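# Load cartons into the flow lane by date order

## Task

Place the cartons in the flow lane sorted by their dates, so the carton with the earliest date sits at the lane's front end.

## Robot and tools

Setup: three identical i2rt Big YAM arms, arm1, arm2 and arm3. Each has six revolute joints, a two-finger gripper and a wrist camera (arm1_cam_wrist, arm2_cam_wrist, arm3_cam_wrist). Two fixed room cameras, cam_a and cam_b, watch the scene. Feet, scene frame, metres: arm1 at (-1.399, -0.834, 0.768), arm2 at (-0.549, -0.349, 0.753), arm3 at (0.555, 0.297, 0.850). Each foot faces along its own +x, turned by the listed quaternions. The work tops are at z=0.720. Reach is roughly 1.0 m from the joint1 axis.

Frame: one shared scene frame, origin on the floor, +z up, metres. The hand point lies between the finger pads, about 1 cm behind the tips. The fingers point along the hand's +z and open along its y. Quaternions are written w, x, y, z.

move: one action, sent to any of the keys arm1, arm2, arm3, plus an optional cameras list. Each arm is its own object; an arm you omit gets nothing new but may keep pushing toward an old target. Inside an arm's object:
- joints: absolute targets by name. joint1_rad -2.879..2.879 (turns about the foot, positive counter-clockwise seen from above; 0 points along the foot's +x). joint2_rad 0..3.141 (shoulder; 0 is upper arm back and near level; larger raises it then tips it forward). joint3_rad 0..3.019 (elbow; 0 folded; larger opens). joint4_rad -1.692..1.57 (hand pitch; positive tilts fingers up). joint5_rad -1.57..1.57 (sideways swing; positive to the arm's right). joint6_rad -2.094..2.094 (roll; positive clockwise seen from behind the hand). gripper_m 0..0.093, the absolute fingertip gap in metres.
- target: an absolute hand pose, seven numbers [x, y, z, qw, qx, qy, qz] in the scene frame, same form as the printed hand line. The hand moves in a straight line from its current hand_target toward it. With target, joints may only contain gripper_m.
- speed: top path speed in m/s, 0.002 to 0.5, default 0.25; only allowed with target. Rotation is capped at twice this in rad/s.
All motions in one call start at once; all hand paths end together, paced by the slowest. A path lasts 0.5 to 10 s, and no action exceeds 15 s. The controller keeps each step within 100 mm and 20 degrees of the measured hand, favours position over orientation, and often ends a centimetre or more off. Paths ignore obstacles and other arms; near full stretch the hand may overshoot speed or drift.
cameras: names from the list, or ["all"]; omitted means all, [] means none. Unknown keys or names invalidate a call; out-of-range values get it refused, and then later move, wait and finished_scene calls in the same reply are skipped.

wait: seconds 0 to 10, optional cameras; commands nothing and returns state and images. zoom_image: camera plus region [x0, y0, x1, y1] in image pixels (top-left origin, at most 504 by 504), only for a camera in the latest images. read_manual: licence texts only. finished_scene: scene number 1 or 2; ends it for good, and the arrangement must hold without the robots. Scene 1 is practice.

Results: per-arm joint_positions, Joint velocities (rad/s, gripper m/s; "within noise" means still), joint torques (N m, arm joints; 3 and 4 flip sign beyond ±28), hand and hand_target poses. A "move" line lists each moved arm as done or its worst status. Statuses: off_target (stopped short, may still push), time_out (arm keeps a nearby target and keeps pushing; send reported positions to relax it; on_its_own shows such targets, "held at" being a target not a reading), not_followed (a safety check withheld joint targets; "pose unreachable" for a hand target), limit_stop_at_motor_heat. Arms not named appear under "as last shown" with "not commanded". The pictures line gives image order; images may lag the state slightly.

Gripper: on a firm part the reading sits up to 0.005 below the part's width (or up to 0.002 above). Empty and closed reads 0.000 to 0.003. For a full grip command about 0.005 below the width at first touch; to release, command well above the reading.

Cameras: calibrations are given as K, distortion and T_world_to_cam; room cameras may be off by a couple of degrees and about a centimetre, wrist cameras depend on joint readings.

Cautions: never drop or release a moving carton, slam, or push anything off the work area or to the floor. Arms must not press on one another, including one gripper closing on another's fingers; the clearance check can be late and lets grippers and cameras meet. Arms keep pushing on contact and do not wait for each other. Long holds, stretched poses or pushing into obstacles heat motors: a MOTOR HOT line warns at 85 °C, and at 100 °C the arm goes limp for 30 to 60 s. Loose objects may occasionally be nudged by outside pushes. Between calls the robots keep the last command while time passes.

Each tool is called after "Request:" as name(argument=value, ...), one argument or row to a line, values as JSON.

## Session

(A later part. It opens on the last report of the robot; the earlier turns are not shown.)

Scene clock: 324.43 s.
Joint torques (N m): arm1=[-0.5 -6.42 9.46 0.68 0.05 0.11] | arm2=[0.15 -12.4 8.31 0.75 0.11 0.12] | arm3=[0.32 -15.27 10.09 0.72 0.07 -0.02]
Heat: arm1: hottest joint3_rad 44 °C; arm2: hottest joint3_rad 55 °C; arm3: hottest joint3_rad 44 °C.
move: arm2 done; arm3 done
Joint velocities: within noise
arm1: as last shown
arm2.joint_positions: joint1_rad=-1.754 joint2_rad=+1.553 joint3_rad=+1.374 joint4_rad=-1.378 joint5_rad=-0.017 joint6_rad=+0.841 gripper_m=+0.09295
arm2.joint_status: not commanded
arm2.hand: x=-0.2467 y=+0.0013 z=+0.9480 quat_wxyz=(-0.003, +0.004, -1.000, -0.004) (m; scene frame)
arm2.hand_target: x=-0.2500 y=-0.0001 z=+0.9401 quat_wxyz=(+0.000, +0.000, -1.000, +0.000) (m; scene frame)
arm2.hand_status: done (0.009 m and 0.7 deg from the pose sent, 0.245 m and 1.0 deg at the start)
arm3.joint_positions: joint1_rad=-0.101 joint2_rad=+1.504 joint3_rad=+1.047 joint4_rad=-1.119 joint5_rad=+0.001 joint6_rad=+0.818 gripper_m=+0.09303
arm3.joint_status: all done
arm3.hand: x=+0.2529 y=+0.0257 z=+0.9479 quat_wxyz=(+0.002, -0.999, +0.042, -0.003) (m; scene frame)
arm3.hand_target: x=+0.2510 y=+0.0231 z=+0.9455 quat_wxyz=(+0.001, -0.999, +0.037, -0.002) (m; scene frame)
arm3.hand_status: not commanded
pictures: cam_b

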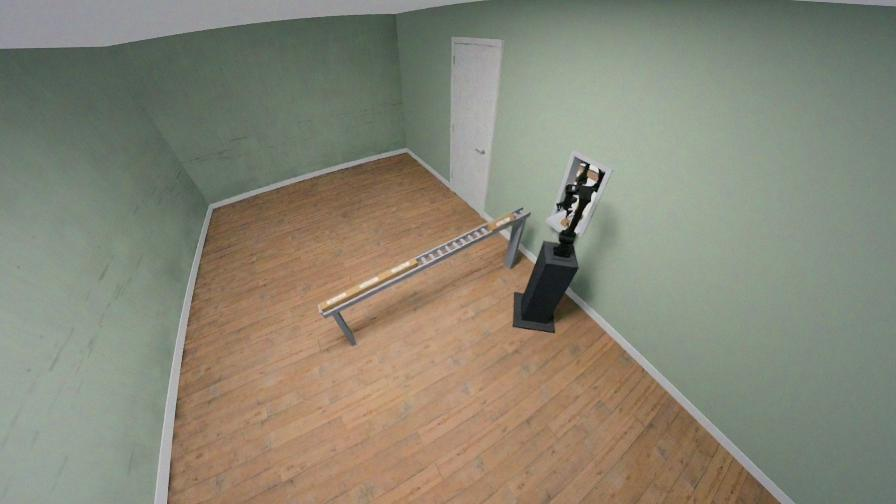

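Request:
zoom_image(
  camera="cam_b",
  region=[400, 180, 560, 280],
)

Request:
move(
  arm3={"target": [-0.022, 0.006, 0.905, 0, -1, 0.026, 0], "speed": 0.25},
  arm2={"joints": {"joint1_rad": 1.168, "joint2_rad": 1.523, "joint3_rad": 1.081, "joint4_rad": -1.13, "joint5_rad": 0, "joint6_rad": 0.143}},
  cameras=["arm2_cam_wrist", "arm3_cam_wrist", "cam_b"],
)

Request:
zoom_image(
  camera="cam_b",
  region=[400, 180, 560, 280],
)

Scaled by 3.150 from the camera's 896x504 image, which has a finer 1280x720 frame.

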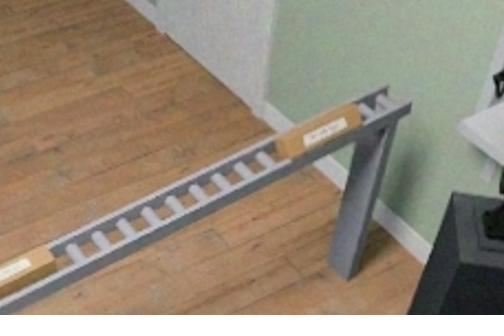

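Scene clock: 331.23 s.
Joint torques (N m): arm1=[-0.5 -6.3 9.44 0.66 0.06 0.11] | arm2=[0.15 -11.11 7.46 0.12 0.02 -0.11] | arm3=[-0.15 -25 14.38 -0.01 0.03 -0.03]
Heat: arm1: hottest joint3_rad 44 °C; arm2: hottest joint3_rad 54 °C; arm3: hottest joint3_rad 44 °C.
move: arm2 done; arm3 off_target
Joint velocities: within noise
arm1: as last shown
arm2.joint_positions: joint1_rad=+1.166 joint2_rad=+1.521 joint3_rad=+1.103 joint4_rad=-1.124 joint5_rad=-0.001 joint6_rad=+0.153 gripper_m=+0.09301
arm2.joint_status: all done
arm2.hand: x=-0.8956 y=-0.5977 z=+0.8637 quat_wxyz=(+0.012, +0.972, +0.234, -0.009) (m; scene frame)
arm2.hand_target: x=-0.8867 y=-0.5925 z=+0.8555 quat_wxyz=(+0.006, +0.971, +0.240, +0.004) (m; scene frame)
arm2.hand_status: not commanded
arm3.joint_positions: joint1_rad=-0.365 joint2_rad=+2.096 joint3_rad=+1.785 joint4_rad=-1.256 joint5_rad=+0.002 joint6_rad=+0.530 gripper_m=+0.09303
arm3.joint_status: not commanded
arm3.hand: x=-0.0115 y=+0.0099 z=+0.9101 quat_wxyz=(+0.000, -1.000, +0.029, +0.001) (m; scene frame)
arm3.hand_target: x=-0.0216 y=+0.0062 z=+0.9051 quat_wxyz=(+0.000, -1.000, +0.026, +0.001) (m; scene frame)
arm3.hand_status: off_target (0.012 m and 0.4 deg from the pose sent, 0.279 m and 1.8 deg at the start)
pictures: arm2_cam_wrist, arm3_cam_wrist, cam_b
camera_calibration:
arm2_cam_wrist: T_world_to_cam=[[-0.459923, 0.887935, -0.00655555, 0.122537], [0.742726, 0.388734, 0.545201, 0.434705], [0.486651, 0.245881, -0.83828, 1.42977], [0, 0, 0, 1]] pos_world=[-0.962306, -0.629342, 0.962344]
arm3_cam_wrist: T_world_to_cam=[[0.0740495, 0.997253, -0.00193884, -0.00636812], [0.802241, -0.0584141, 0.594136, -0.529011], [0.59239, -0.0455509, -0.804362, 0.862338], [0, 0, 0, 1]] pos_world=[-0.0859749, 0.0147292, 1.00792]

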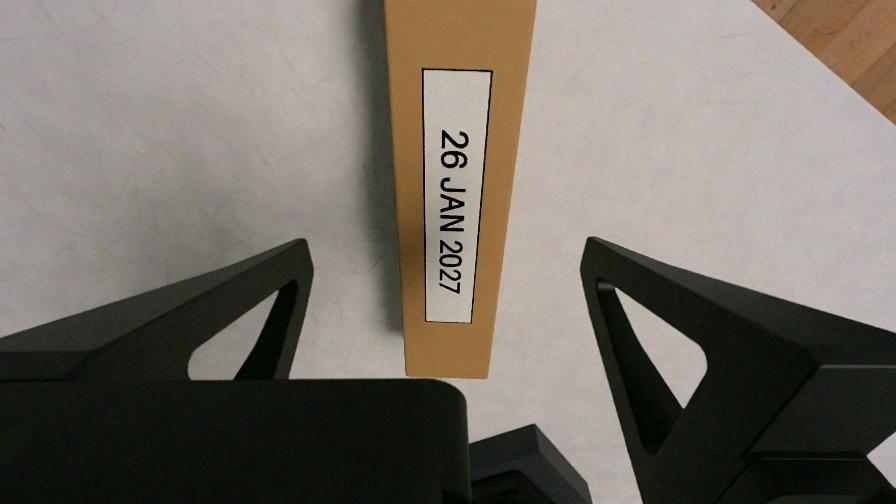

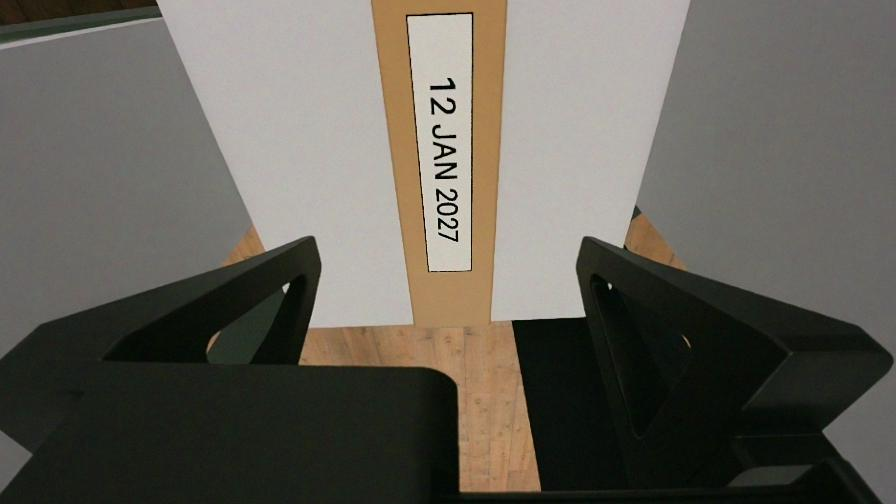

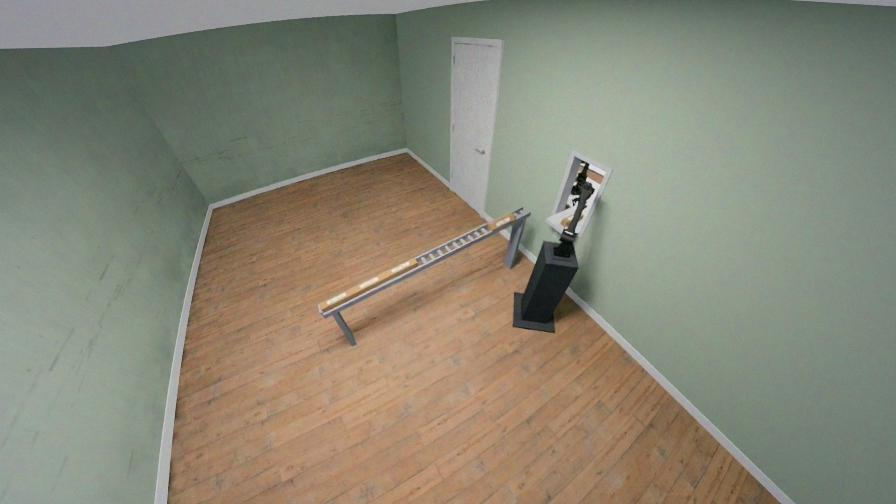

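Scaled by 3.150 from the camera's 896x504 image, which has a finer 1280x720 frame.

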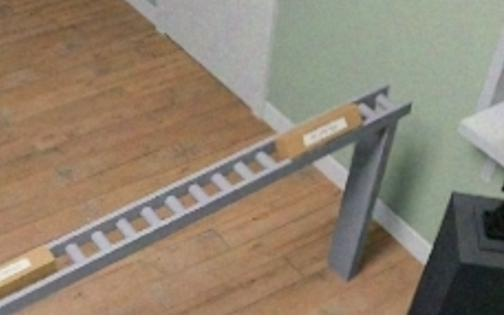

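Request:
zoom_image(
  camera="cam_b",
  region=[480, 200, 540, 240],
)

Request:
zoom_image(
  camera="cam_b",
  region=[370, 245, 430, 285],
)

Scaled by 8.400 from the camera's 896x504 image, which has a finer 1280x720 frame.

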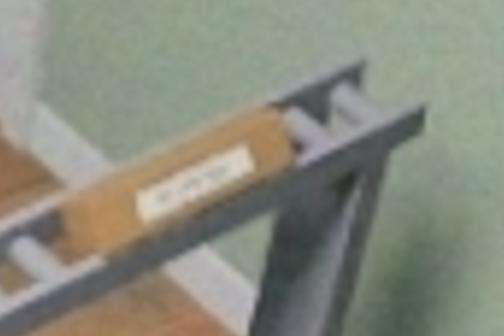

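Scaled by 8.400 from the camera's 896x504 image, which has a finer 1280x720 frame.

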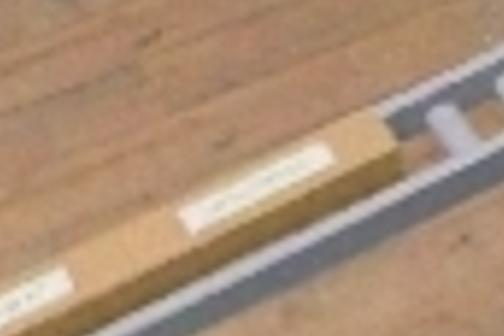

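Request:
move(
  arm3={"target": [0.26, 0.02, 0.95, 0, -1, 0.027, 0], "speed": 0.4},
  arm2={"joints": {"joint1_rad": 1.166, "joint2_rad": 1.629, "joint3_rad": 0.897, "joint4_rad": -0.843, "joint5_rad": 0, "joint6_rad": 0.165}},
  cameras=[],
)

Request:
move(
  arm3={"joints": {"joint1_rad": 0.738, "joint2_rad": 1.8, "joint3_rad": 1.45, "joint4_rad": -1.2, "joint5_rad": 0, "joint6_rad": 1.602}},
  arm2={"joints": {"gripper_m": 0.05}},
  cameras=["arm3_cam_wrist", "arm2_cam_wrist"],
)

Scene clock: 365.13 s.
Joint torques (N m): arm1=[-0.62 -6.42 9.43 0.66 0.06 0.11] | arm2=[0.03 -11.34 6.95 0.73 0.02 0.09] | arm3=[0.91 -15.79 9.55 0.77 0.19 0.14]
Heat: arm1: hottest joint3_rad 44 °C; arm2: hottest joint3_rad 51 °C; arm3: hottest joint3_rad 45 °C.
move: arm2 done; arm3 done
Joint velocities: within noise
arm1: as last shown
arm2.joint_positions: joint1_rad=+1.166 joint2_rad=+1.632 joint3_rad=+0.904 joint4_rad=-0.853 joint5_rad=-0.001 joint6_rad=+0.154 gripper_m=+0.09301
arm2.joint_status: all done
arm2.hand: x=-0.8692 y=-0.5806 z=+0.7570 quat_wxyz=(+0.005, +0.972, +0.234, +0.008) (m; scene frame)
arm2.hand_target: x=-0.8687 y=-0.5802 z=+0.7562 quat_wxyz=(+0.006, +0.973, +0.229, +0.005) (m; scene frame)
arm2.hand_status: not commanded
arm3.joint_positions: joint1_rad=-0.088 joint2_rad=+1.495 joint3_rad=+1.046 joint4_rad=-1.128 joint5_rad=-0.002 joint6_rad=+0.802 gripper_m=+0.09303
arm3.joint_status: not commanded
arm3.hand: x=+0.2585 y=+0.0232 z=+0.9509 quat_wxyz=(+0.002, -1.000, +0.027, -0.004) (m; scene frame)
arm3.hand_target: x=+0.2601 y=+0.0200 z=+0.9500 quat_wxyz=(+0.000, -1.000, +0.027, +0.000) (m; scene frame)
arm3.hand_status: done (0.004 m and 0.5 deg from the pose sent, 0.275 m and 0.3 deg at the start)
pictures: none
No camera images: "cameras" was empty.

Scene clock: 366.70 s.
Joint torques (N m): arm1=[-0.62 -6.36 9.43 0.69 0.06 0.1] | arm2=[0.03 -11.34 6.95 0.7 0.11 0.07] | arm3=[-0.67 -21.36 12.96 -0.03 0.15 0.15]
Heat: arm1: hottest joint3_rad 44 °C; arm2: hottest joint3_rad 51 °C; arm3: hottest joint3_rad 45 °C.
move: arm2 off_target; arm3 done
Joint velocities: within noise
arm1: as last shown
arm2.joint_positions: joint1_rad=+1.166 joint2_rad=+1.632 joint3_rad=+0.904 joint4_rad=-0.852 joint5_rad=-0.003 joint6_rad=+0.156 gripper_m=+0.06069
arm2.joint_status: gripper_m off_target (ended at +0.06072, target +0.05000)
arm2.hand: x=-0.8690 y=-0.5811 z=+0.7571 quat_wxyz=(+0.006, +0.972, +0.233, +0.008) (m; scene frame)
arm2.hand_target: x=-0.8687 y=-0.5801 z=+0.7561 quat_wxyz=(+0.006, +0.973, +0.229, +0.005) (m; scene frame)
arm2.hand_status: not commanded
arm3.joint_positions: joint1_rad=+0.744 joint2_rad=+1.792 joint3_rad=+1.419 joint4_rad=-1.191 joint5_rad=-0.001 joint6_rad=+1.593 gripper_m=+0.09303
arm3.joint_status: all done
arm3.hand: x=+0.5591 y=-0.2311 z=+0.9502 quat_wxyz=(-0.004, -1.000, +0.006, -0.001) (m; scene frame)
arm3.hand_target: x=+0.5557 y=-0.2405 z=+0.9571 quat_wxyz=(-0.010, -1.000, +0.014, -0.001) (m; scene frame)
arm3.hand_status: not commanded
pictures: arm2_cam_wrist, arm3_cam_wrist
camera_calibration:
arm2_cam_wrist: T_world_to_cam=[[-0.457629, 0.889137, -0.00331318, 0.119522], [0.72587, 0.375744, 0.576133, 0.420934], [0.513506, 0.261251, -0.817349, 1.33968], [0, 0, 0, 1]] pos_world=[-0.938778, -0.614426, 0.852864]
arm3_cam_wrist: T_world_to_cam=[[0.0287168, 0.99954, -0.00976388, 0.225122], [0.801195, -0.0171753, 0.598157, -1.01843], [0.597714, -0.0249999, -0.80132, 0.544409], [0, 0, 0, 1]] pos_world=[0.484098, -0.2289, 1.04763]

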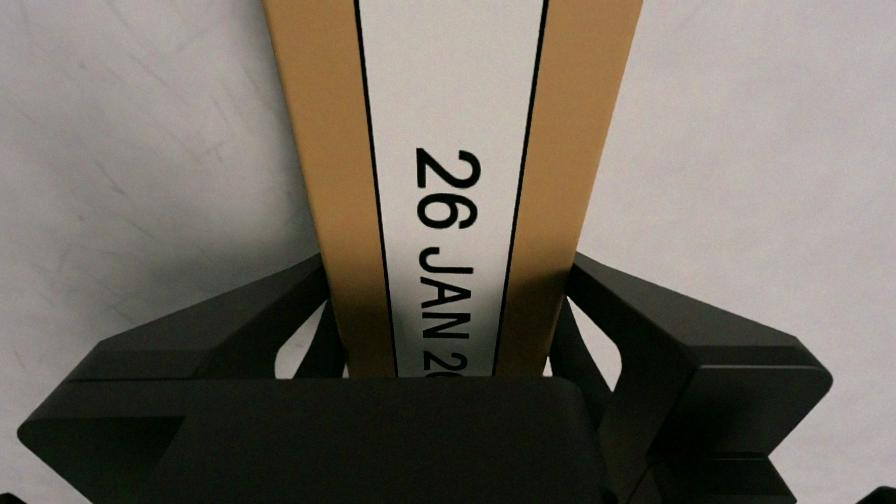

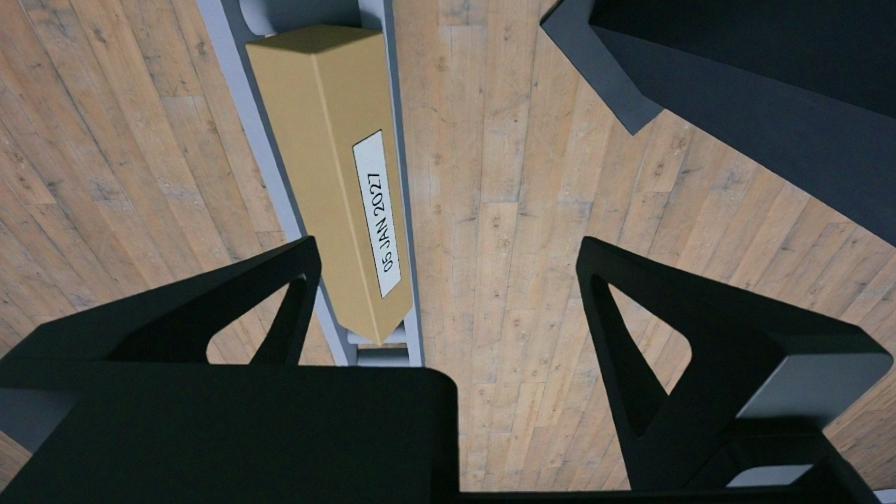

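Request:
move(
  arm3={"target": [0.64, -0.262, 0.88, 0, -1, 0.018, 0], "speed": 0.25, "joints": {"gripper_m": 0.0}},
  arm2={"target": [-0.869, -0.581, 0.95, 0, 0.973, 0.23, 0], "speed": 0.25},
  cameras=[],
)

Request:
move(
  arm3={"target": [0.65, -0.266, 0.832, 0, -1, 0.018, 0], "speed": 0.15},
  cameras=["arm3_cam_wrist"],
)

Scene clock: 408.67 s.
Joint torques (N m): arm1=[-0.56 -6.3 9.42 0.69 0.05 0.1] | arm2=[0.73 -9.17 15.56 -0.31 0.06 0.09] | arm3=[0.73 -22.07 12.88 0.57 0.21 0.16]
Heat: arm1: hottest joint3_rad 44 °C; arm2: hottest joint3_rad 50 °C; arm3: hottest joint3_rad 46 °C.
move: arm2 off_target; arm3 off_target
Joint velocities: within noise
arm1: as last shown
arm2.joint_positions: joint1_rad=+1.170 joint2_rad=+1.384 joint3_rad=+1.115 joint4_rad=-1.368 joint5_rad=+0.012 joint6_rad=+0.165 gripper_m=+0.06069
arm2.joint_status: not commanded
arm2.hand: x=-0.8507 y=-0.5633 z=+0.9214 quat_wxyz=(-0.012, +0.972, +0.231, +0.031) (m; scene frame)
arm2.hand_target: x=-0.8674 y=-0.5798 z=+0.9502 quat_wxyz=(+0.001, +0.973, +0.230, +0.000) (m; scene frame)
arm2.hand_status: off_target (0.038 m and 3.8 deg from the pose sent, 0.193 m and 1.2 deg at the start)
arm3.joint_positions: joint1_rad=+0.881 joint2_rad=+1.936 joint3_rad=+1.432 joint4_rad=-1.091 joint5_rad=+0.000 joint6_rad=+1.751 gripper_m=+0.00012
arm3.joint_status: all done
arm3.hand: x=+0.6343 y=-0.2459 z=+0.8802 quat_wxyz=(+0.012, -1.000, +0.017, +0.001) (m; scene frame)
arm3.hand_target: x=+0.6399 y=-0.2615 z=+0.8802 quat_wxyz=(+0.000, -1.000, +0.018, +0.000) (m; scene frame)
arm3.hand_status: off_target (0.017 m and 1.4 deg from the pose sent, 0.112 m and 1.4 deg at the start)
pictures: none
No camera images: "cameras" was empty.

Scene clock: 409.77 s.
Joint torques (N m): arm1=[-0.56 -6.36 9.44 0.68 0.06 0.1] | arm2=[0.79 -9.29 15.58 -0.31 0.07 0.09] | arm3=[0.85 -23 10.82 0.57 0.21 0.15]
Heat: arm1: hottest joint3_rad 44 °C; arm2: hottest joint3_rad 50 °C; arm3: hottest joint3_rad 46 °C.
move: arm3 off_target
Joint velocities: within noise
arm1.joint_positions: joint1_rad=+0.917 joint2_rad=+1.002 joint3_rad=+1.095 joint4_rad=-1.508 joint5_rad=+0.000 joint6_rad=-0.007 gripper_m=+0.09294
arm1.joint_status: not commanded
arm1.hand: x=-1.2759 y=-1.1018 z=+1.0451 quat_wxyz=(-0.065, -0.534, -0.842, +0.039) (m; scene frame)
arm1.hand_target: x=-1.2792 y=-1.1063 z=+1.0481 quat_wxyz=(-0.071, -0.543, -0.836, +0.044) (m; scene frame)
arm1.hand_status: not commanded
arm2: as last shown
arm2.joint_positions: joint1_rad=+1.170 joint2_rad=+1.384 joint3_rad=+1.115 joint4_rad=-1.368 joint5_rad=+0.012 joint6_rad=+0.166 gripper_m=+0.06069
arm3.joint_positions: joint1_rad=+0.894 joint2_rad=+2.013 joint3_rad=+1.432 joint4_rad=-0.996 joint5_rad=+0.000 joint6_rad=+1.767 gripper_m=+0.00012
arm3.joint_status: not commanded
arm3.hand: x=+0.6436 y=-0.2586 z=+0.8384 quat_wxyz=(+0.003, -1.000, +0.018, -0.001) (m; scene frame)
arm3.hand_target: x=+0.6499 y=-0.2658 z=+0.8322 quat_wxyz=(+0.000, -1.000, +0.018, +0.000) (m; scene frame)
arm3.hand_status: off_target (0.012 m and 0.4 deg from the pose sent, 0.055 m and 1.4 deg at the start)
pictures: arm3_cam_wrist
camera_calibration:
arm3_cam_wrist: T_world_to_cam=[[0.0522838, 0.998624, 0.00397879, 0.222123], [0.80133, -0.0443312, 0.596578, -1.02557], [0.595934, -0.028003, -0.802545, 0.405067], [0, 0, 0, 1]] pos_world=[0.568812, -0.255939, 0.936033]

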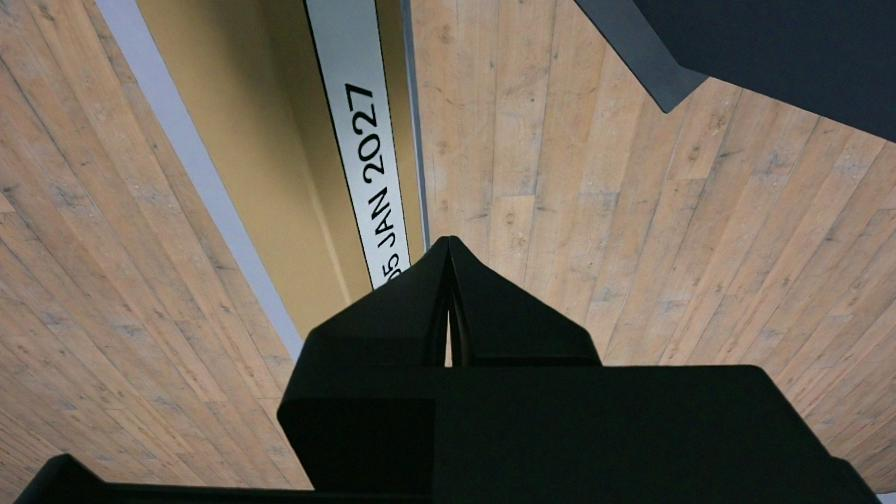

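Request:
move(
  arm3={"target": [0.652, -0.274, 0.816, 0, -1, 0.018, 0], "speed": 0.15},
  arm2={"joints": {"joint1_rad": -1.757, "joint2_rad": 1.555, "joint3_rad": 1.4, "joint4_rad": -1.383, "joint5_rad": 0, "joint6_rad": 0.872}},
  cameras=[],
)

Request:
move(
  arm3={"target": [0.655, -0.335, 0.816, 0, -1, 0.018, 0], "speed": 0.1},
  cameras=["arm3_cam_wrist"],
)

Scene clock: 419.60 s.
Joint torques (N m): arm1=[-0.62 -6.42 9.43 0.69 0.06 0.11] | arm2=[0.15 -14.92 13.29 -0.23 0 0.09] | arm3=[0.73 -22.89 12.07 0.58 0.18 0.15]
Heat: arm1: hottest joint3_rad 44 °C; arm2: hottest joint3_rad 52 °C; arm3: hottest joint3_rad 46 °C.
move: arm2 done; arm3 off_target
Joint velocities: within noise
arm1: as last shown
arm2.joint_positions: joint1_rad=-1.761 joint2_rad=+1.580 joint3_rad=+1.353 joint4_rad=-1.373 joint5_rad=+0.001 joint6_rad=+0.862 gripper_m=+0.06063
arm2.joint_status: all done
arm2.hand: x=-0.2445 y=-0.0061 z=+0.9288 quat_wxyz=(+0.005, -0.010, -1.000, +0.017) (m; scene frame)
arm2.hand_target: x=-0.2390 y=+0.0040 z=+0.9572 quat_wxyz=(-0.015, -0.013, -1.000, -0.006) (m; scene frame)
arm2.hand_status: not commanded
arm3.joint_positions: joint1_rad=+0.894 joint2_rad=+2.050 joint3_rad=+1.436 joint4_rad=-0.976 joint5_rad=+0.000 joint6_rad=+1.768 gripper_m=+0.00012
arm3.joint_status: not commanded
arm3.hand: x=+0.6438 y=-0.2593 z=+0.8195 quat_wxyz=(+0.010, -1.000, +0.019, +0.001) (m; scene frame)
arm3.hand_target: x=+0.6519 y=-0.2734 z=+0.8163 quat_wxyz=(+0.000, -1.000, +0.018, +0.000) (m; scene frame)
arm3.hand_status: off_target (0.017 m and 1.2 deg from the pose sent, 0.028 m and 0.4 deg at the start)
pictures: none
No camera images: "cameras" was empty.

Scene clock: 420.97 s.
Joint torques (N m): arm1=[-0.5 -6.42 9.43 0.66 0.05 0.11] | arm2=[0.15 -14.92 13.27 -0.23 0.01 0.09] | arm3=[0.03 -24.94 13.05 -0.08 0.21 0.03]
Heat: arm1: hottest joint3_rad 44 °C; arm2: hottest joint3_rad 52 °C; arm3: hottest joint3_rad 46 °C.
move: arm3 off_target
Joint velocities: within noise
arm1, arm2: as last shown
arm3.joint_positions: joint1_rad=+0.894 joint2_rad=+2.180 joint3_rad=+1.681 joint4_rad=-1.067 joint5_rad=+0.000 joint6_rad=+1.768 gripper_m=+0.00012
arm3.joint_status: not commanded
arm3.hand: x=+0.6544 y=-0.3255 z=+0.8241 quat_wxyz=(-0.003, -1.000, +0.019, -0.002) (m; scene frame)
arm3.hand_target: x=+0.6549 y=-0.3346 z=+0.8161 quat_wxyz=(+0.000, -1.000, +0.018, +0.000) (m; scene frame)
arm3.hand_status: off_target (0.012 m and 0.4 deg from the pose sent, 0.077 m and 1.2 deg at the start)
pictures: arm3_cam_wrist
camera_calibration:
arm3_cam_wrist: T_world_to_cam=[[0.0538784, 0.998519, -0.00760811, 0.296955], [0.800158, -0.0386146, 0.598545, -1.02762], [0.597365, -0.0383363, -0.801053, 0.379742], [0, 0, 0, 1]] pos_world=[0.579413, -0.321639, 0.921529]

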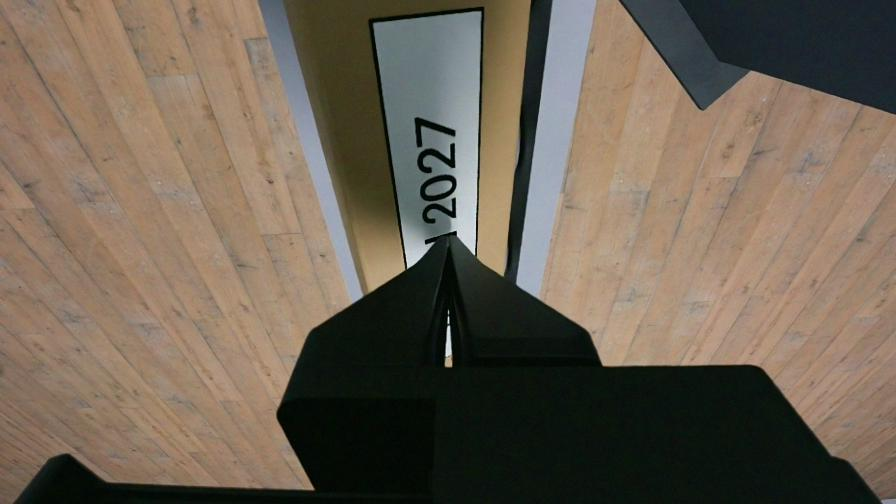

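Request:
move(
  arm3={"target": [0.655, -0.322, 0.9, 0, -1, 0.018, 0], "speed": 0.25},
  cameras=["arm3_cam_wrist"],
)

Request:
move(
  arm3={"joints": {"joint1_rad": 0.721, "joint2_rad": 1.7, "joint3_rad": 1.45, "joint4_rad": -1.29, "joint5_rad": 0, "joint6_rad": 1.602, "gripper_m": 0.093}},
  cameras=["arm3_cam_wrist", "cam_b"],
)

Request:
zoom_image(
  camera="cam_b",
  region=[380, 180, 560, 290],
)

Scene clock: 425.70 s.
Joint torques (N m): arm1=[-0.56 -6.36 9.44 0.66 0.06 0.11] | arm2=[0.21 -14.86 13.29 -0.24 0 0.08] | arm3=[0.38 -25.82 12.97 -0.05 0.19 0.08]
Heat: arm1: hottest joint3_rad 44 °C; arm2: hottest joint3_rad 53 °C; arm3: hottest joint3_rad 47 °C.
move: arm3 done
Joint velocities: within noise
arm1, arm2: as last shown
arm3.joint_positions: joint1_rad=+0.894 joint2_rad=+2.070 joint3_rad=+1.709 joint4_rad=-1.213 joint5_rad=+0.000 joint6_rad=+1.768 gripper_m=+0.00012
arm3.joint_status: not commanded
arm3.hand: x=+0.6524 y=-0.3140 z=+0.8999 quat_wxyz=(+0.002, -1.000, +0.019, -0.001) (m; scene frame)
arm3.hand_target: x=+0.6549 y=-0.3217 z=+0.8999 quat_wxyz=(+0.000, -1.000, +0.018, +0.000) (m; scene frame)
arm3.hand_status: done (0.008 m and 0.3 deg from the pose sent, 0.076 m and 0.4 deg at the start)
pictures: arm3_cam_wrist
camera_calibration:
arm3_cam_wrist: T_world_to_cam=[[0.0538763, 0.998547, 0.000966812, 0.27841], [0.800967, -0.043794, 0.597105, -1.07176], [0.59628, -0.0313954, -0.802162, 0.445981], [0, 0, 0, 1]] pos_world=[0.577513, -0.310941, 0.997432]

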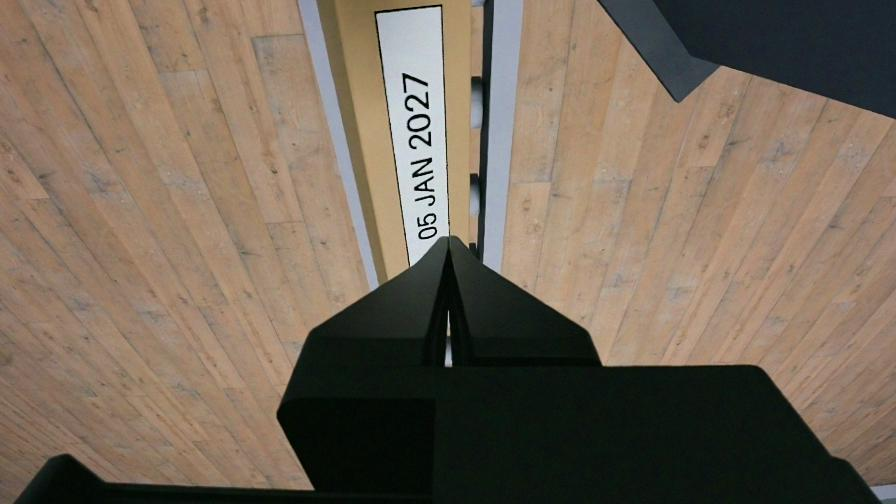

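Scene clock: 427.20 s.
Joint torques (N m): arm1=[-0.5 -6.42 9.44 0.66 0.06 0.1] | arm2=[0.15 -14.92 13.29 -0.23 0.01 0.08] | arm3=[0.56 -18.84 10.65 0.12 0.09 -0.05]
Heat: arm1: hottest joint3_rad 44 °C; arm2: hottest joint3_rad 54 °C; arm3: hottest joint3_rad 47 °C.
move: arm3 done
Joint velocities: within noise
arm1, arm2: as last shown
arm3.joint_positions: joint1_rad=+0.716 joint2_rad=+1.677 joint3_rad=+1.452 joint4_rad=-1.283 joint5_rad=+0.001 joint6_rad=+1.611 gripper_m=+0.09291
arm3.joint_status: all done
arm3.hand: x=+0.5440 y=-0.2196 z=+1.0188 quat_wxyz=(-0.031, -0.999, +0.029, -0.001) (m; scene frame)
arm3.hand_target: x=+0.5469 y=-0.2183 z=+1.0072 quat_wxyz=(-0.016, -1.000, +0.022, -0.001) (m; scene frame)
arm3.hand_status: not commanded
pictures: arm3_cam_wrist, cam_b
camera_calibration:
arm3_cam_wrist: T_world_to_cam=[[0.0744855, 0.995159, -0.0641102, 0.244237], [0.801013, -0.0214127, 0.598264, -1.04806], [0.593995, -0.0959151, -0.79873, 0.592588], [0, 0, 0, 1]] pos_world=[0.469325, -0.208658, 1.11599]

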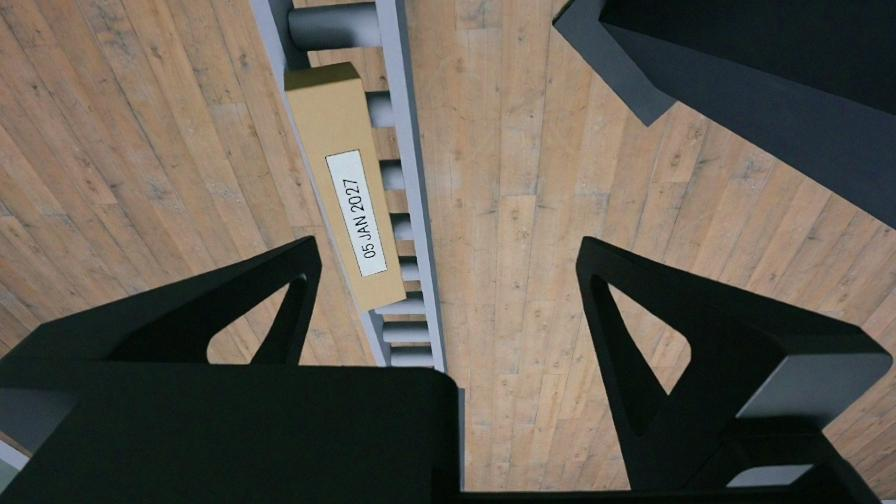

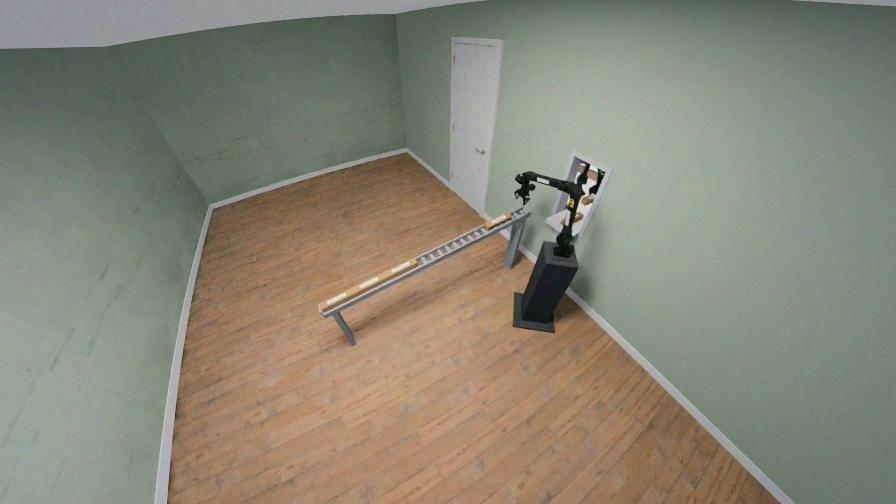

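Scaled by 2.800 from the camera's 896x504 image, which has a finer 1280x720 frame.

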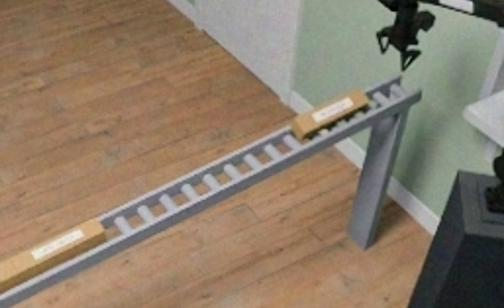

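Request:
move(
  arm3={"target": [0.66, -0.42, 0.9, 0, -1, 0.018, 0], "speed": 0.35, "joints": {"gripper_m": 0.0}},
  cameras=[],
)

Request:
move(
  arm3={"target": [0.66, -0.415, 0.798, 0, -1, 0.018, 0], "speed": 0.2},
  cameras=["arm3_cam_wrist"],
)

Request:
move(
  arm3={"target": [0.66, -0.365, 0.796, 0, -1, 0.018, 0], "speed": 0.1},
  cameras=["arm3_cam_wrist"],
)

Scene clock: 444.67 s.
Joint torques (N m): arm1=[-0.56 -6.3 9.43 0.66 0.06 0.11] | arm2=[0.15 -14.92 13.29 -0.23 0.01 0.09] | arm3=[0.26 -28.75 14.86 -0.08 0.17 0.14]
Heat: arm1: hottest joint3_rad 44 °C; arm2: hottest joint3_rad 56 °C; arm3: hottest joint3_rad 46 °C.
move: arm3 off_target
Joint velocities: within noise
arm1, arm2: as last shown
arm3.joint_positions: joint1_rad=+0.877 joint2_rad=+2.350 joint3_rad=+2.231 joint4_rad=-1.445 joint5_rad=+0.001 joint6_rad=+1.745 gripper_m=+0.00012
arm3.joint_status: all done
arm3.hand: x=+0.6559 y=-0.4125 z=+0.9112 quat_wxyz=(-0.003, -1.000, +0.016, -0.001) (m; scene frame)
arm3.hand_target: x=+0.6599 y=-0.4193 z=+0.8999 quat_wxyz=(-0.001, -1.000, +0.018, +0.000) (m; scene frame)
arm3.hand_status: off_target (0.014 m and 0.5 deg from the pose sent, 0.260 m and 3.8 deg at the start)
pictures: none
No camera images: "cameras" was empty.

Scene clock: 445.93 s.
Joint torques (N m): arm1=[-0.5 -6.36 9.43 0.69 0.06 0.1] | arm2=[0.21 -14.92 13.29 -0.23 0.01 0.08] | arm3=[0.44 -30.39 12.05 0.59 0.15 0.15]
Heat: arm1: hottest joint3_rad 44 °C; arm2: hottest joint3_rad 57 °C; arm3: hottest joint3_rad 46 °C.
move: arm3 off_target
Joint velocities: within noise
arm1, arm2: as last shown
arm3.joint_positions: joint1_rad=+0.877 joint2_rad=+2.434 joint3_rad=+2.110 joint4_rad=-1.251 joint5_rad=+0.001 joint6_rad=+1.746 gripper_m=+0.00012
arm3.joint_status: not commanded
arm3.hand: x=+0.6557 y=-0.4101 z=+0.8080 quat_wxyz=(+0.002, -1.000, +0.016, +0.000) (m; scene frame)
arm3.hand_target: x=+0.6600 y=-0.4146 z=+0.7980 quat_wxyz=(+0.000, -1.000, +0.018, +0.000) (m; scene frame)
arm3.hand_status: off_target (0.012 m and 0.3 deg from the pose sent, 0.113 m and 0.5 deg at the start)
pictures: arm3_cam_wrist
camera_calibration:
arm3_cam_wrist: T_world_to_cam=[[0.0481109, 0.998841, 0.00153244, 0.377719], [0.801936, -0.0395412, 0.5961, -1.02189], [0.595469, -0.02745, -0.802909, 0.369978], [0, 0, 0, 1]] pos_world=[0.58101, -0.407532, 0.90563]

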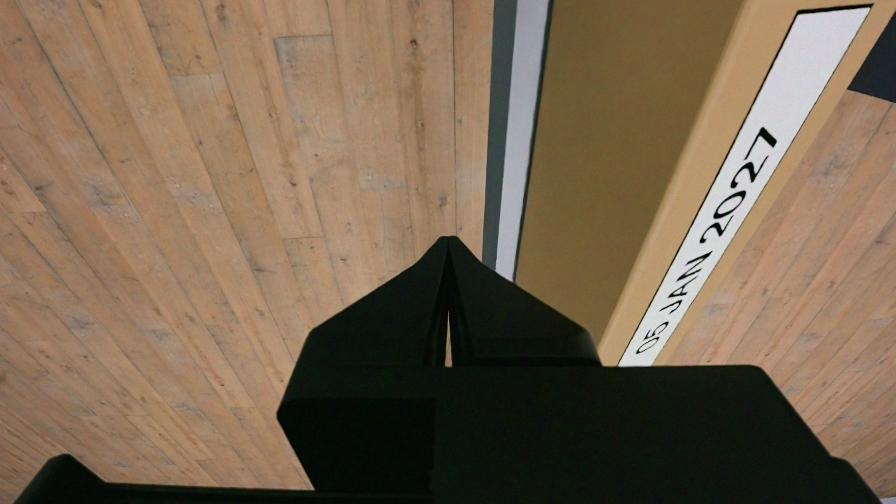

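Scene clock: 447.30 s.
Joint torques (N m): arm1=[-0.56 -6.3 9.43 0.69 0.05 0.11] | arm2=[0.15 -14.92 13.3 -0.23 0.01 0.08] | arm3=[0.91 -29.98 8.99 0.44 0.15 0.16]
Heat: arm1: hottest joint3_rad 44 °C; arm2: hottest joint3_rad 57 °C; arm3: hottest joint3_rad 46 °C.
move: arm3 done
Joint velocities: within noise
arm1, arm2: as last shown
arm3.joint_positions: joint1_rad=+0.884 joint2_rad=+2.316 joint3_rad=+1.864 joint4_rad=-1.113 joint5_rad=+0.001 joint6_rad=+1.757 gripper_m=+0.00012
arm3.joint_status: not commanded
arm3.hand: x=+0.6541 y=-0.3685 z=+0.8003 quat_wxyz=(-0.003, -1.000, +0.018, -0.001) (m; scene frame)
arm3.hand_target: x=+0.6599 y=-0.3649 z=+0.7959 quat_wxyz=(+0.000, -1.000, +0.018, +0.000) (m; scene frame)
arm3.hand_status: done (0.008 m and 0.3 deg from the pose sent, 0.047 m and 0.3 deg at the start)
pictures: arm3_cam_wrist
camera_calibration:
arm3_cam_wrist: T_world_to_cam=[[0.0526819, 0.99858, -0.00793355, 0.340828], [0.801118, -0.0375188, 0.597329, -1.014], [0.596183, -0.0378241, -0.801957, 0.360906], [0, 0, 0, 1]] pos_world=[0.579213, -0.364737, 0.897827]

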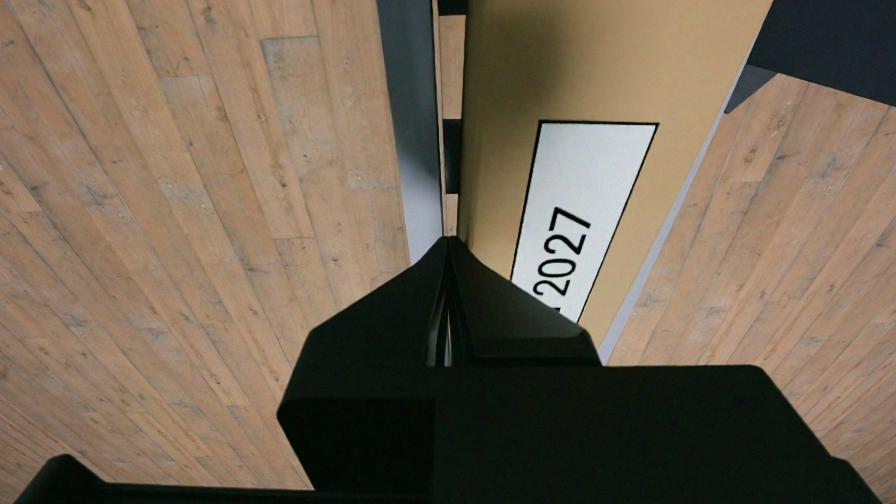

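Request:
move(
  arm3={"target": [0.655, -0.378, 0.93, 0, -1, 0.018, 0], "speed": 0.35},
  cameras=[],
)

Request:
move(
  arm3={"joints": {"joint1_rad": 0.721, "joint2_rad": 1.7, "joint3_rad": 1.45, "joint4_rad": -1.29, "joint5_rad": 0, "joint6_rad": 1.602, "gripper_m": 0.093}},
  cameras=["arm3_cam_wrist"],
)

Request:
move(
  arm3={"joints": {"joint1_rad": -0.1, "joint2_rad": 1.513, "joint3_rad": 1.05, "joint4_rad": -1.11, "joint5_rad": 0, "joint6_rad": 0.81}},
  cameras=["cam_b"],
)

Request:
zoom_image(
  camera="cam_b",
  region=[300, 180, 560, 325],
)

Request:
move(
  arm3={"target": [-0.022, 0.006, 0.905, 0, -1, 0.026, 0], "speed": 0.3},
  cameras=["arm3_cam_wrist"],
)

Scene clock: 455.50 s.
Joint torques (N m): arm1=[-0.5 -6.36 9.43 0.68 0.06 0.1] | arm2=[0.15 -14.92 13.3 -0.21 0.01 0.09] | arm3=[-0.09 -26.87 13.53 -0.09 0.15 0.07]
Heat: arm1: hottest joint3_rad 44 °C; arm2: hottest joint3_rad 58 °C; arm3: hottest joint3_rad 46 °C.
move: arm3 off_target
Joint velocities: within noise
arm1.joint_positions: joint1_rad=+0.917 joint2_rad=+1.002 joint3_rad=+1.095 joint4_rad=-1.508 joint5_rad=+0.000 joint6_rad=-0.007 gripper_m=+0.09294
arm1.joint_status: not commanded
arm1.hand: x=-1.2759 y=-1.1018 z=+1.0451 quat_wxyz=(-0.065, -0.534, -0.842, +0.039) (m; scene frame)
arm1.hand_target: x=-1.2792 y=-1.1063 z=+1.0481 quat_wxyz=(-0.071, -0.543, -0.836, +0.044) (m; scene frame)
arm1.hand_status: not commanded
arm2: as last shown
arm3.joint_positions: joint1_rad=+0.884 joint2_rad=+2.190 joint3_rad=+2.024 joint4_rad=-1.392 joint5_rad=+0.001 joint6_rad=+1.757 gripper_m=+0.00012
arm3.joint_status: not commanded
arm3.hand: x=+0.6543 y=-0.3719 z=+0.9407 quat_wxyz=(-0.006, -1.000, +0.018, -0.002) (m; scene frame)
arm3.hand_target: x=+0.6549 y=-0.3775 z=+0.9299 quat_wxyz=(+0.000, -1.000, +0.018, +0.000) (m; scene frame)
arm3.hand_status: off_target (0.012 m and 0.8 deg from the pose sent, 0.130 m and 0.4 deg at the start; pose on its path clipped on 2 of 41 steps)
pictures: none
No camera images: "cameras" was empty.

Scene clock: 457.07 s.
Joint torques (N m): arm1=[-0.56 -6.42 9.44 0.68 0.05 0.1] | arm2=[0.15 -14.92 13.27 -0.23 0.01 0.08] | arm3=[0.21 -19.19 10.82 0.73 0.06 -0.05]
Heat: arm1: hottest joint3_rad 44 °C; arm2: hottest joint3_rad 58 °C; arm3: hottest joint3_rad 46 °C.
move: arm3 done
Joint velocities: within noise
arm1: as last shown
arm2.joint_positions: joint1_rad=-1.761 joint2_rad=+1.580 joint3_rad=+1.353 joint4_rad=-1.373 joint5_rad=+0.001 joint6_rad=+0.862 gripper_m=+0.06063
arm2.joint_status: not commanded
arm2.hand: x=-0.2445 y=-0.0061 z=+0.9288 quat_wxyz=(+0.005, -0.010, -1.000, +0.017) (m; scene frame)
arm2.hand_target: x=-0.2390 y=+0.0040 z=+0.9572 quat_wxyz=(-0.015, -0.013, -1.000, -0.006) (m; scene frame)
arm2.hand_status: not commanded
arm3.joint_positions: joint1_rad=+0.718 joint2_rad=+1.684 joint3_rad=+1.449 joint4_rad=-1.300 joint5_rad=+0.001 joint6_rad=+1.611 gripper_m=+0.09291
arm3.joint_status: all done
arm3.hand: x=+0.5453 y=-0.2149 z=+1.0142 quat_wxyz=(-0.018, -0.999, +0.028, -0.001) (m; scene frame)
arm3.hand_target: x=+0.5469 y=-0.2182 z=+1.0071 quat_wxyz=(-0.015, -1.000, +0.022, -0.001) (m; scene frame)
arm3.hand_status: not commanded
pictures: arm3_cam_wrist
camera_calibration:
arm3_cam_wrist: T_world_to_cam=[[0.0721901, 0.996672, -0.0378624, 0.214086], [0.80078, -0.0352873, 0.597918, -1.04881], [0.594592, -0.0734833, -0.800663, 0.595009], [0, 0, 0, 1]] pos_world=[0.470624, -0.20666, 1.11161]

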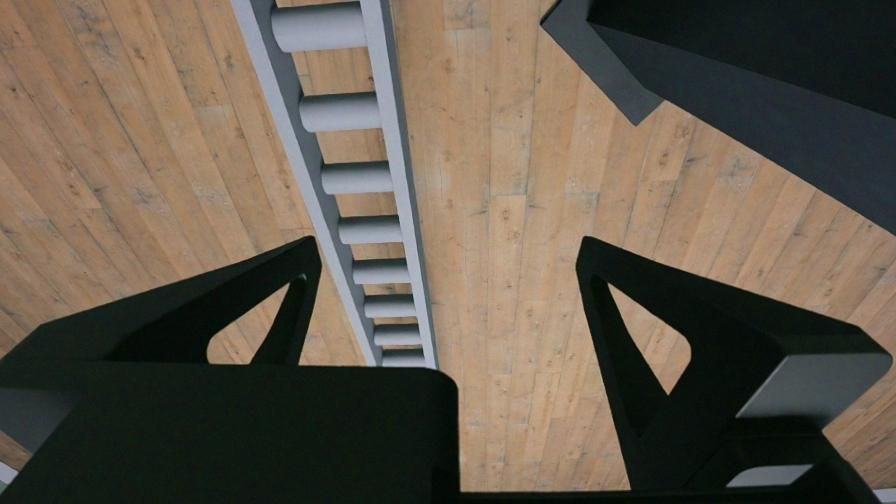

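Scene clock: 458.60 s.
Joint torques (N m): arm1=[-0.56 -6.3 9.43 0.66 0.06 0.1] | arm2=[0.15 -14.92 13.27 -0.24 0 0.09] | arm3=[-0.32 -15.44 9.84 0.69 0.1 -0.04]
Heat: arm1: hottest joint3_rad 44 °C; arm2: hottest joint3_rad 58 °C; arm3: hottest joint3_rad 46 °C.
move: arm3 done
Joint velocities: within noise
arm1, arm2: as last shown
arm3.joint_positions: joint1_rad=-0.093 joint2_rad=+1.505 joint3_rad=+1.050 joint4_rad=-1.120 joint5_rad=+0.000 joint6_rad=+0.819 gripper_m=+0.09291
arm3.joint_status: all done
arm3.hand: x=+0.2545 y=+0.0225 z=+0.9484 quat_wxyz=(+0.002, -0.999, +0.038, -0.002) (m; scene frame)
arm3.hand_target: x=+0.2511 y=+0.0232 z=+0.9455 quat_wxyz=(+0.001, -0.999, +0.037, -0.002) (m; scene frame)
arm3.hand_status: not commanded
pictures: cam_b

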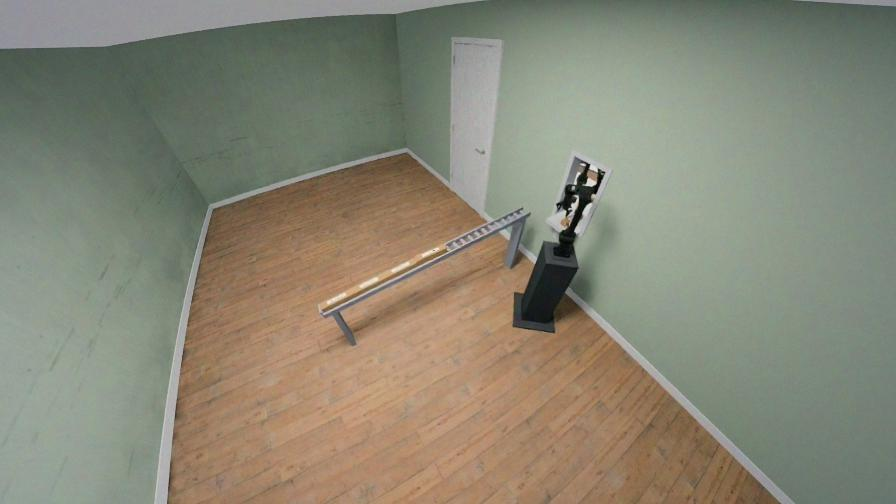

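Scaled by 1.938 from the camera's 896x504 image, which has a finer 1280x720 frame.

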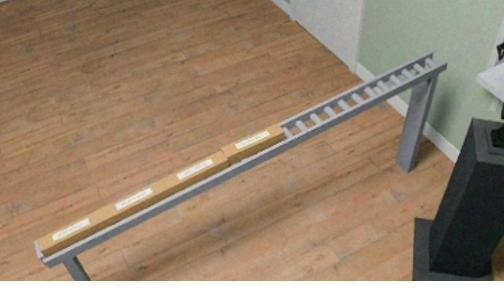

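Scene clock: 460.60 s.
Joint torques (N m): arm1=[-0.56 -6.36 9.42 0.66 0.06 0.1] | arm2=[0.15 -14.97 13.27 -0.21 0 0.08] | arm3=[-0.09 -25.29 14.28 0.02 0.01 -0.03]
Heat: arm1: hottest joint3_rad 44 °C; arm2: hottest joint3_rad 58 °C; arm3: hottest joint3_rad 46 °C.
move: arm3 off_target
Joint velocities: within noise
arm1, arm2: as last shown
arm3.joint_positions: joint1_rad=-0.366 joint2_rad=+2.097 joint3_rad=+1.785 joint4_rad=-1.256 joint5_rad=+0.003 joint6_rad=+0.530 gripper_m=+0.09291
arm3.joint_status: not commanded
arm3.hand: x=-0.0119 y=+0.0104 z=+0.9095 quat_wxyz=(+0.001, -1.000, +0.030, +0.001) (m; scene frame)
arm3.hand_target: x=-0.0217 y=+0.0063 z=+0.9050 quat_wxyz=(+0.000, -1.000, +0.026, +0.001) (m; scene frame)
arm3.hand_status: off_target (0.012 m and 0.4 deg from the pose sent, 0.280 m and 1.4 deg at the start)
pictures: arm3_cam_wrist
camera_calibration:
arm3_cam_wrist: T_world_to_cam=[[0.0747931, 0.997199, -0.000890447, -0.00783544], [0.802006, -0.0596223, 0.594333, -0.528586], [0.592615, -0.0451662, -0.804219, 0.861925], [0, 0, 0, 1]] pos_world=[-0.0862746, 0.0152278, 1.00733]

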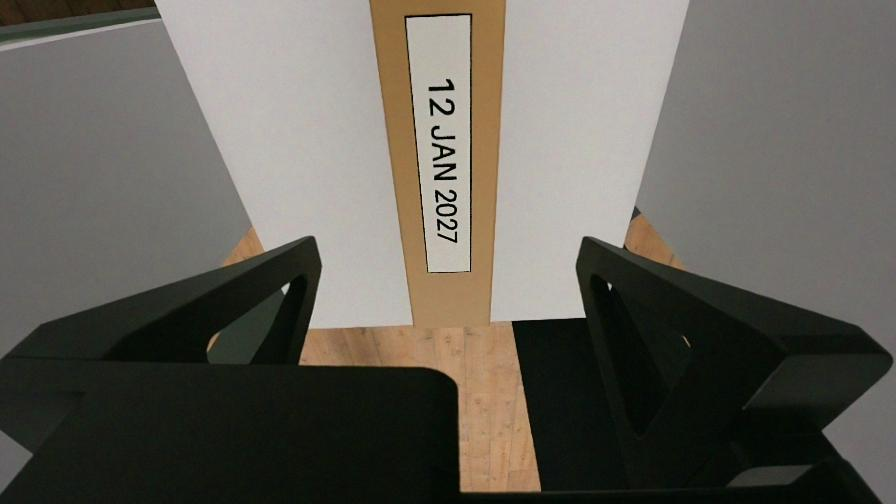

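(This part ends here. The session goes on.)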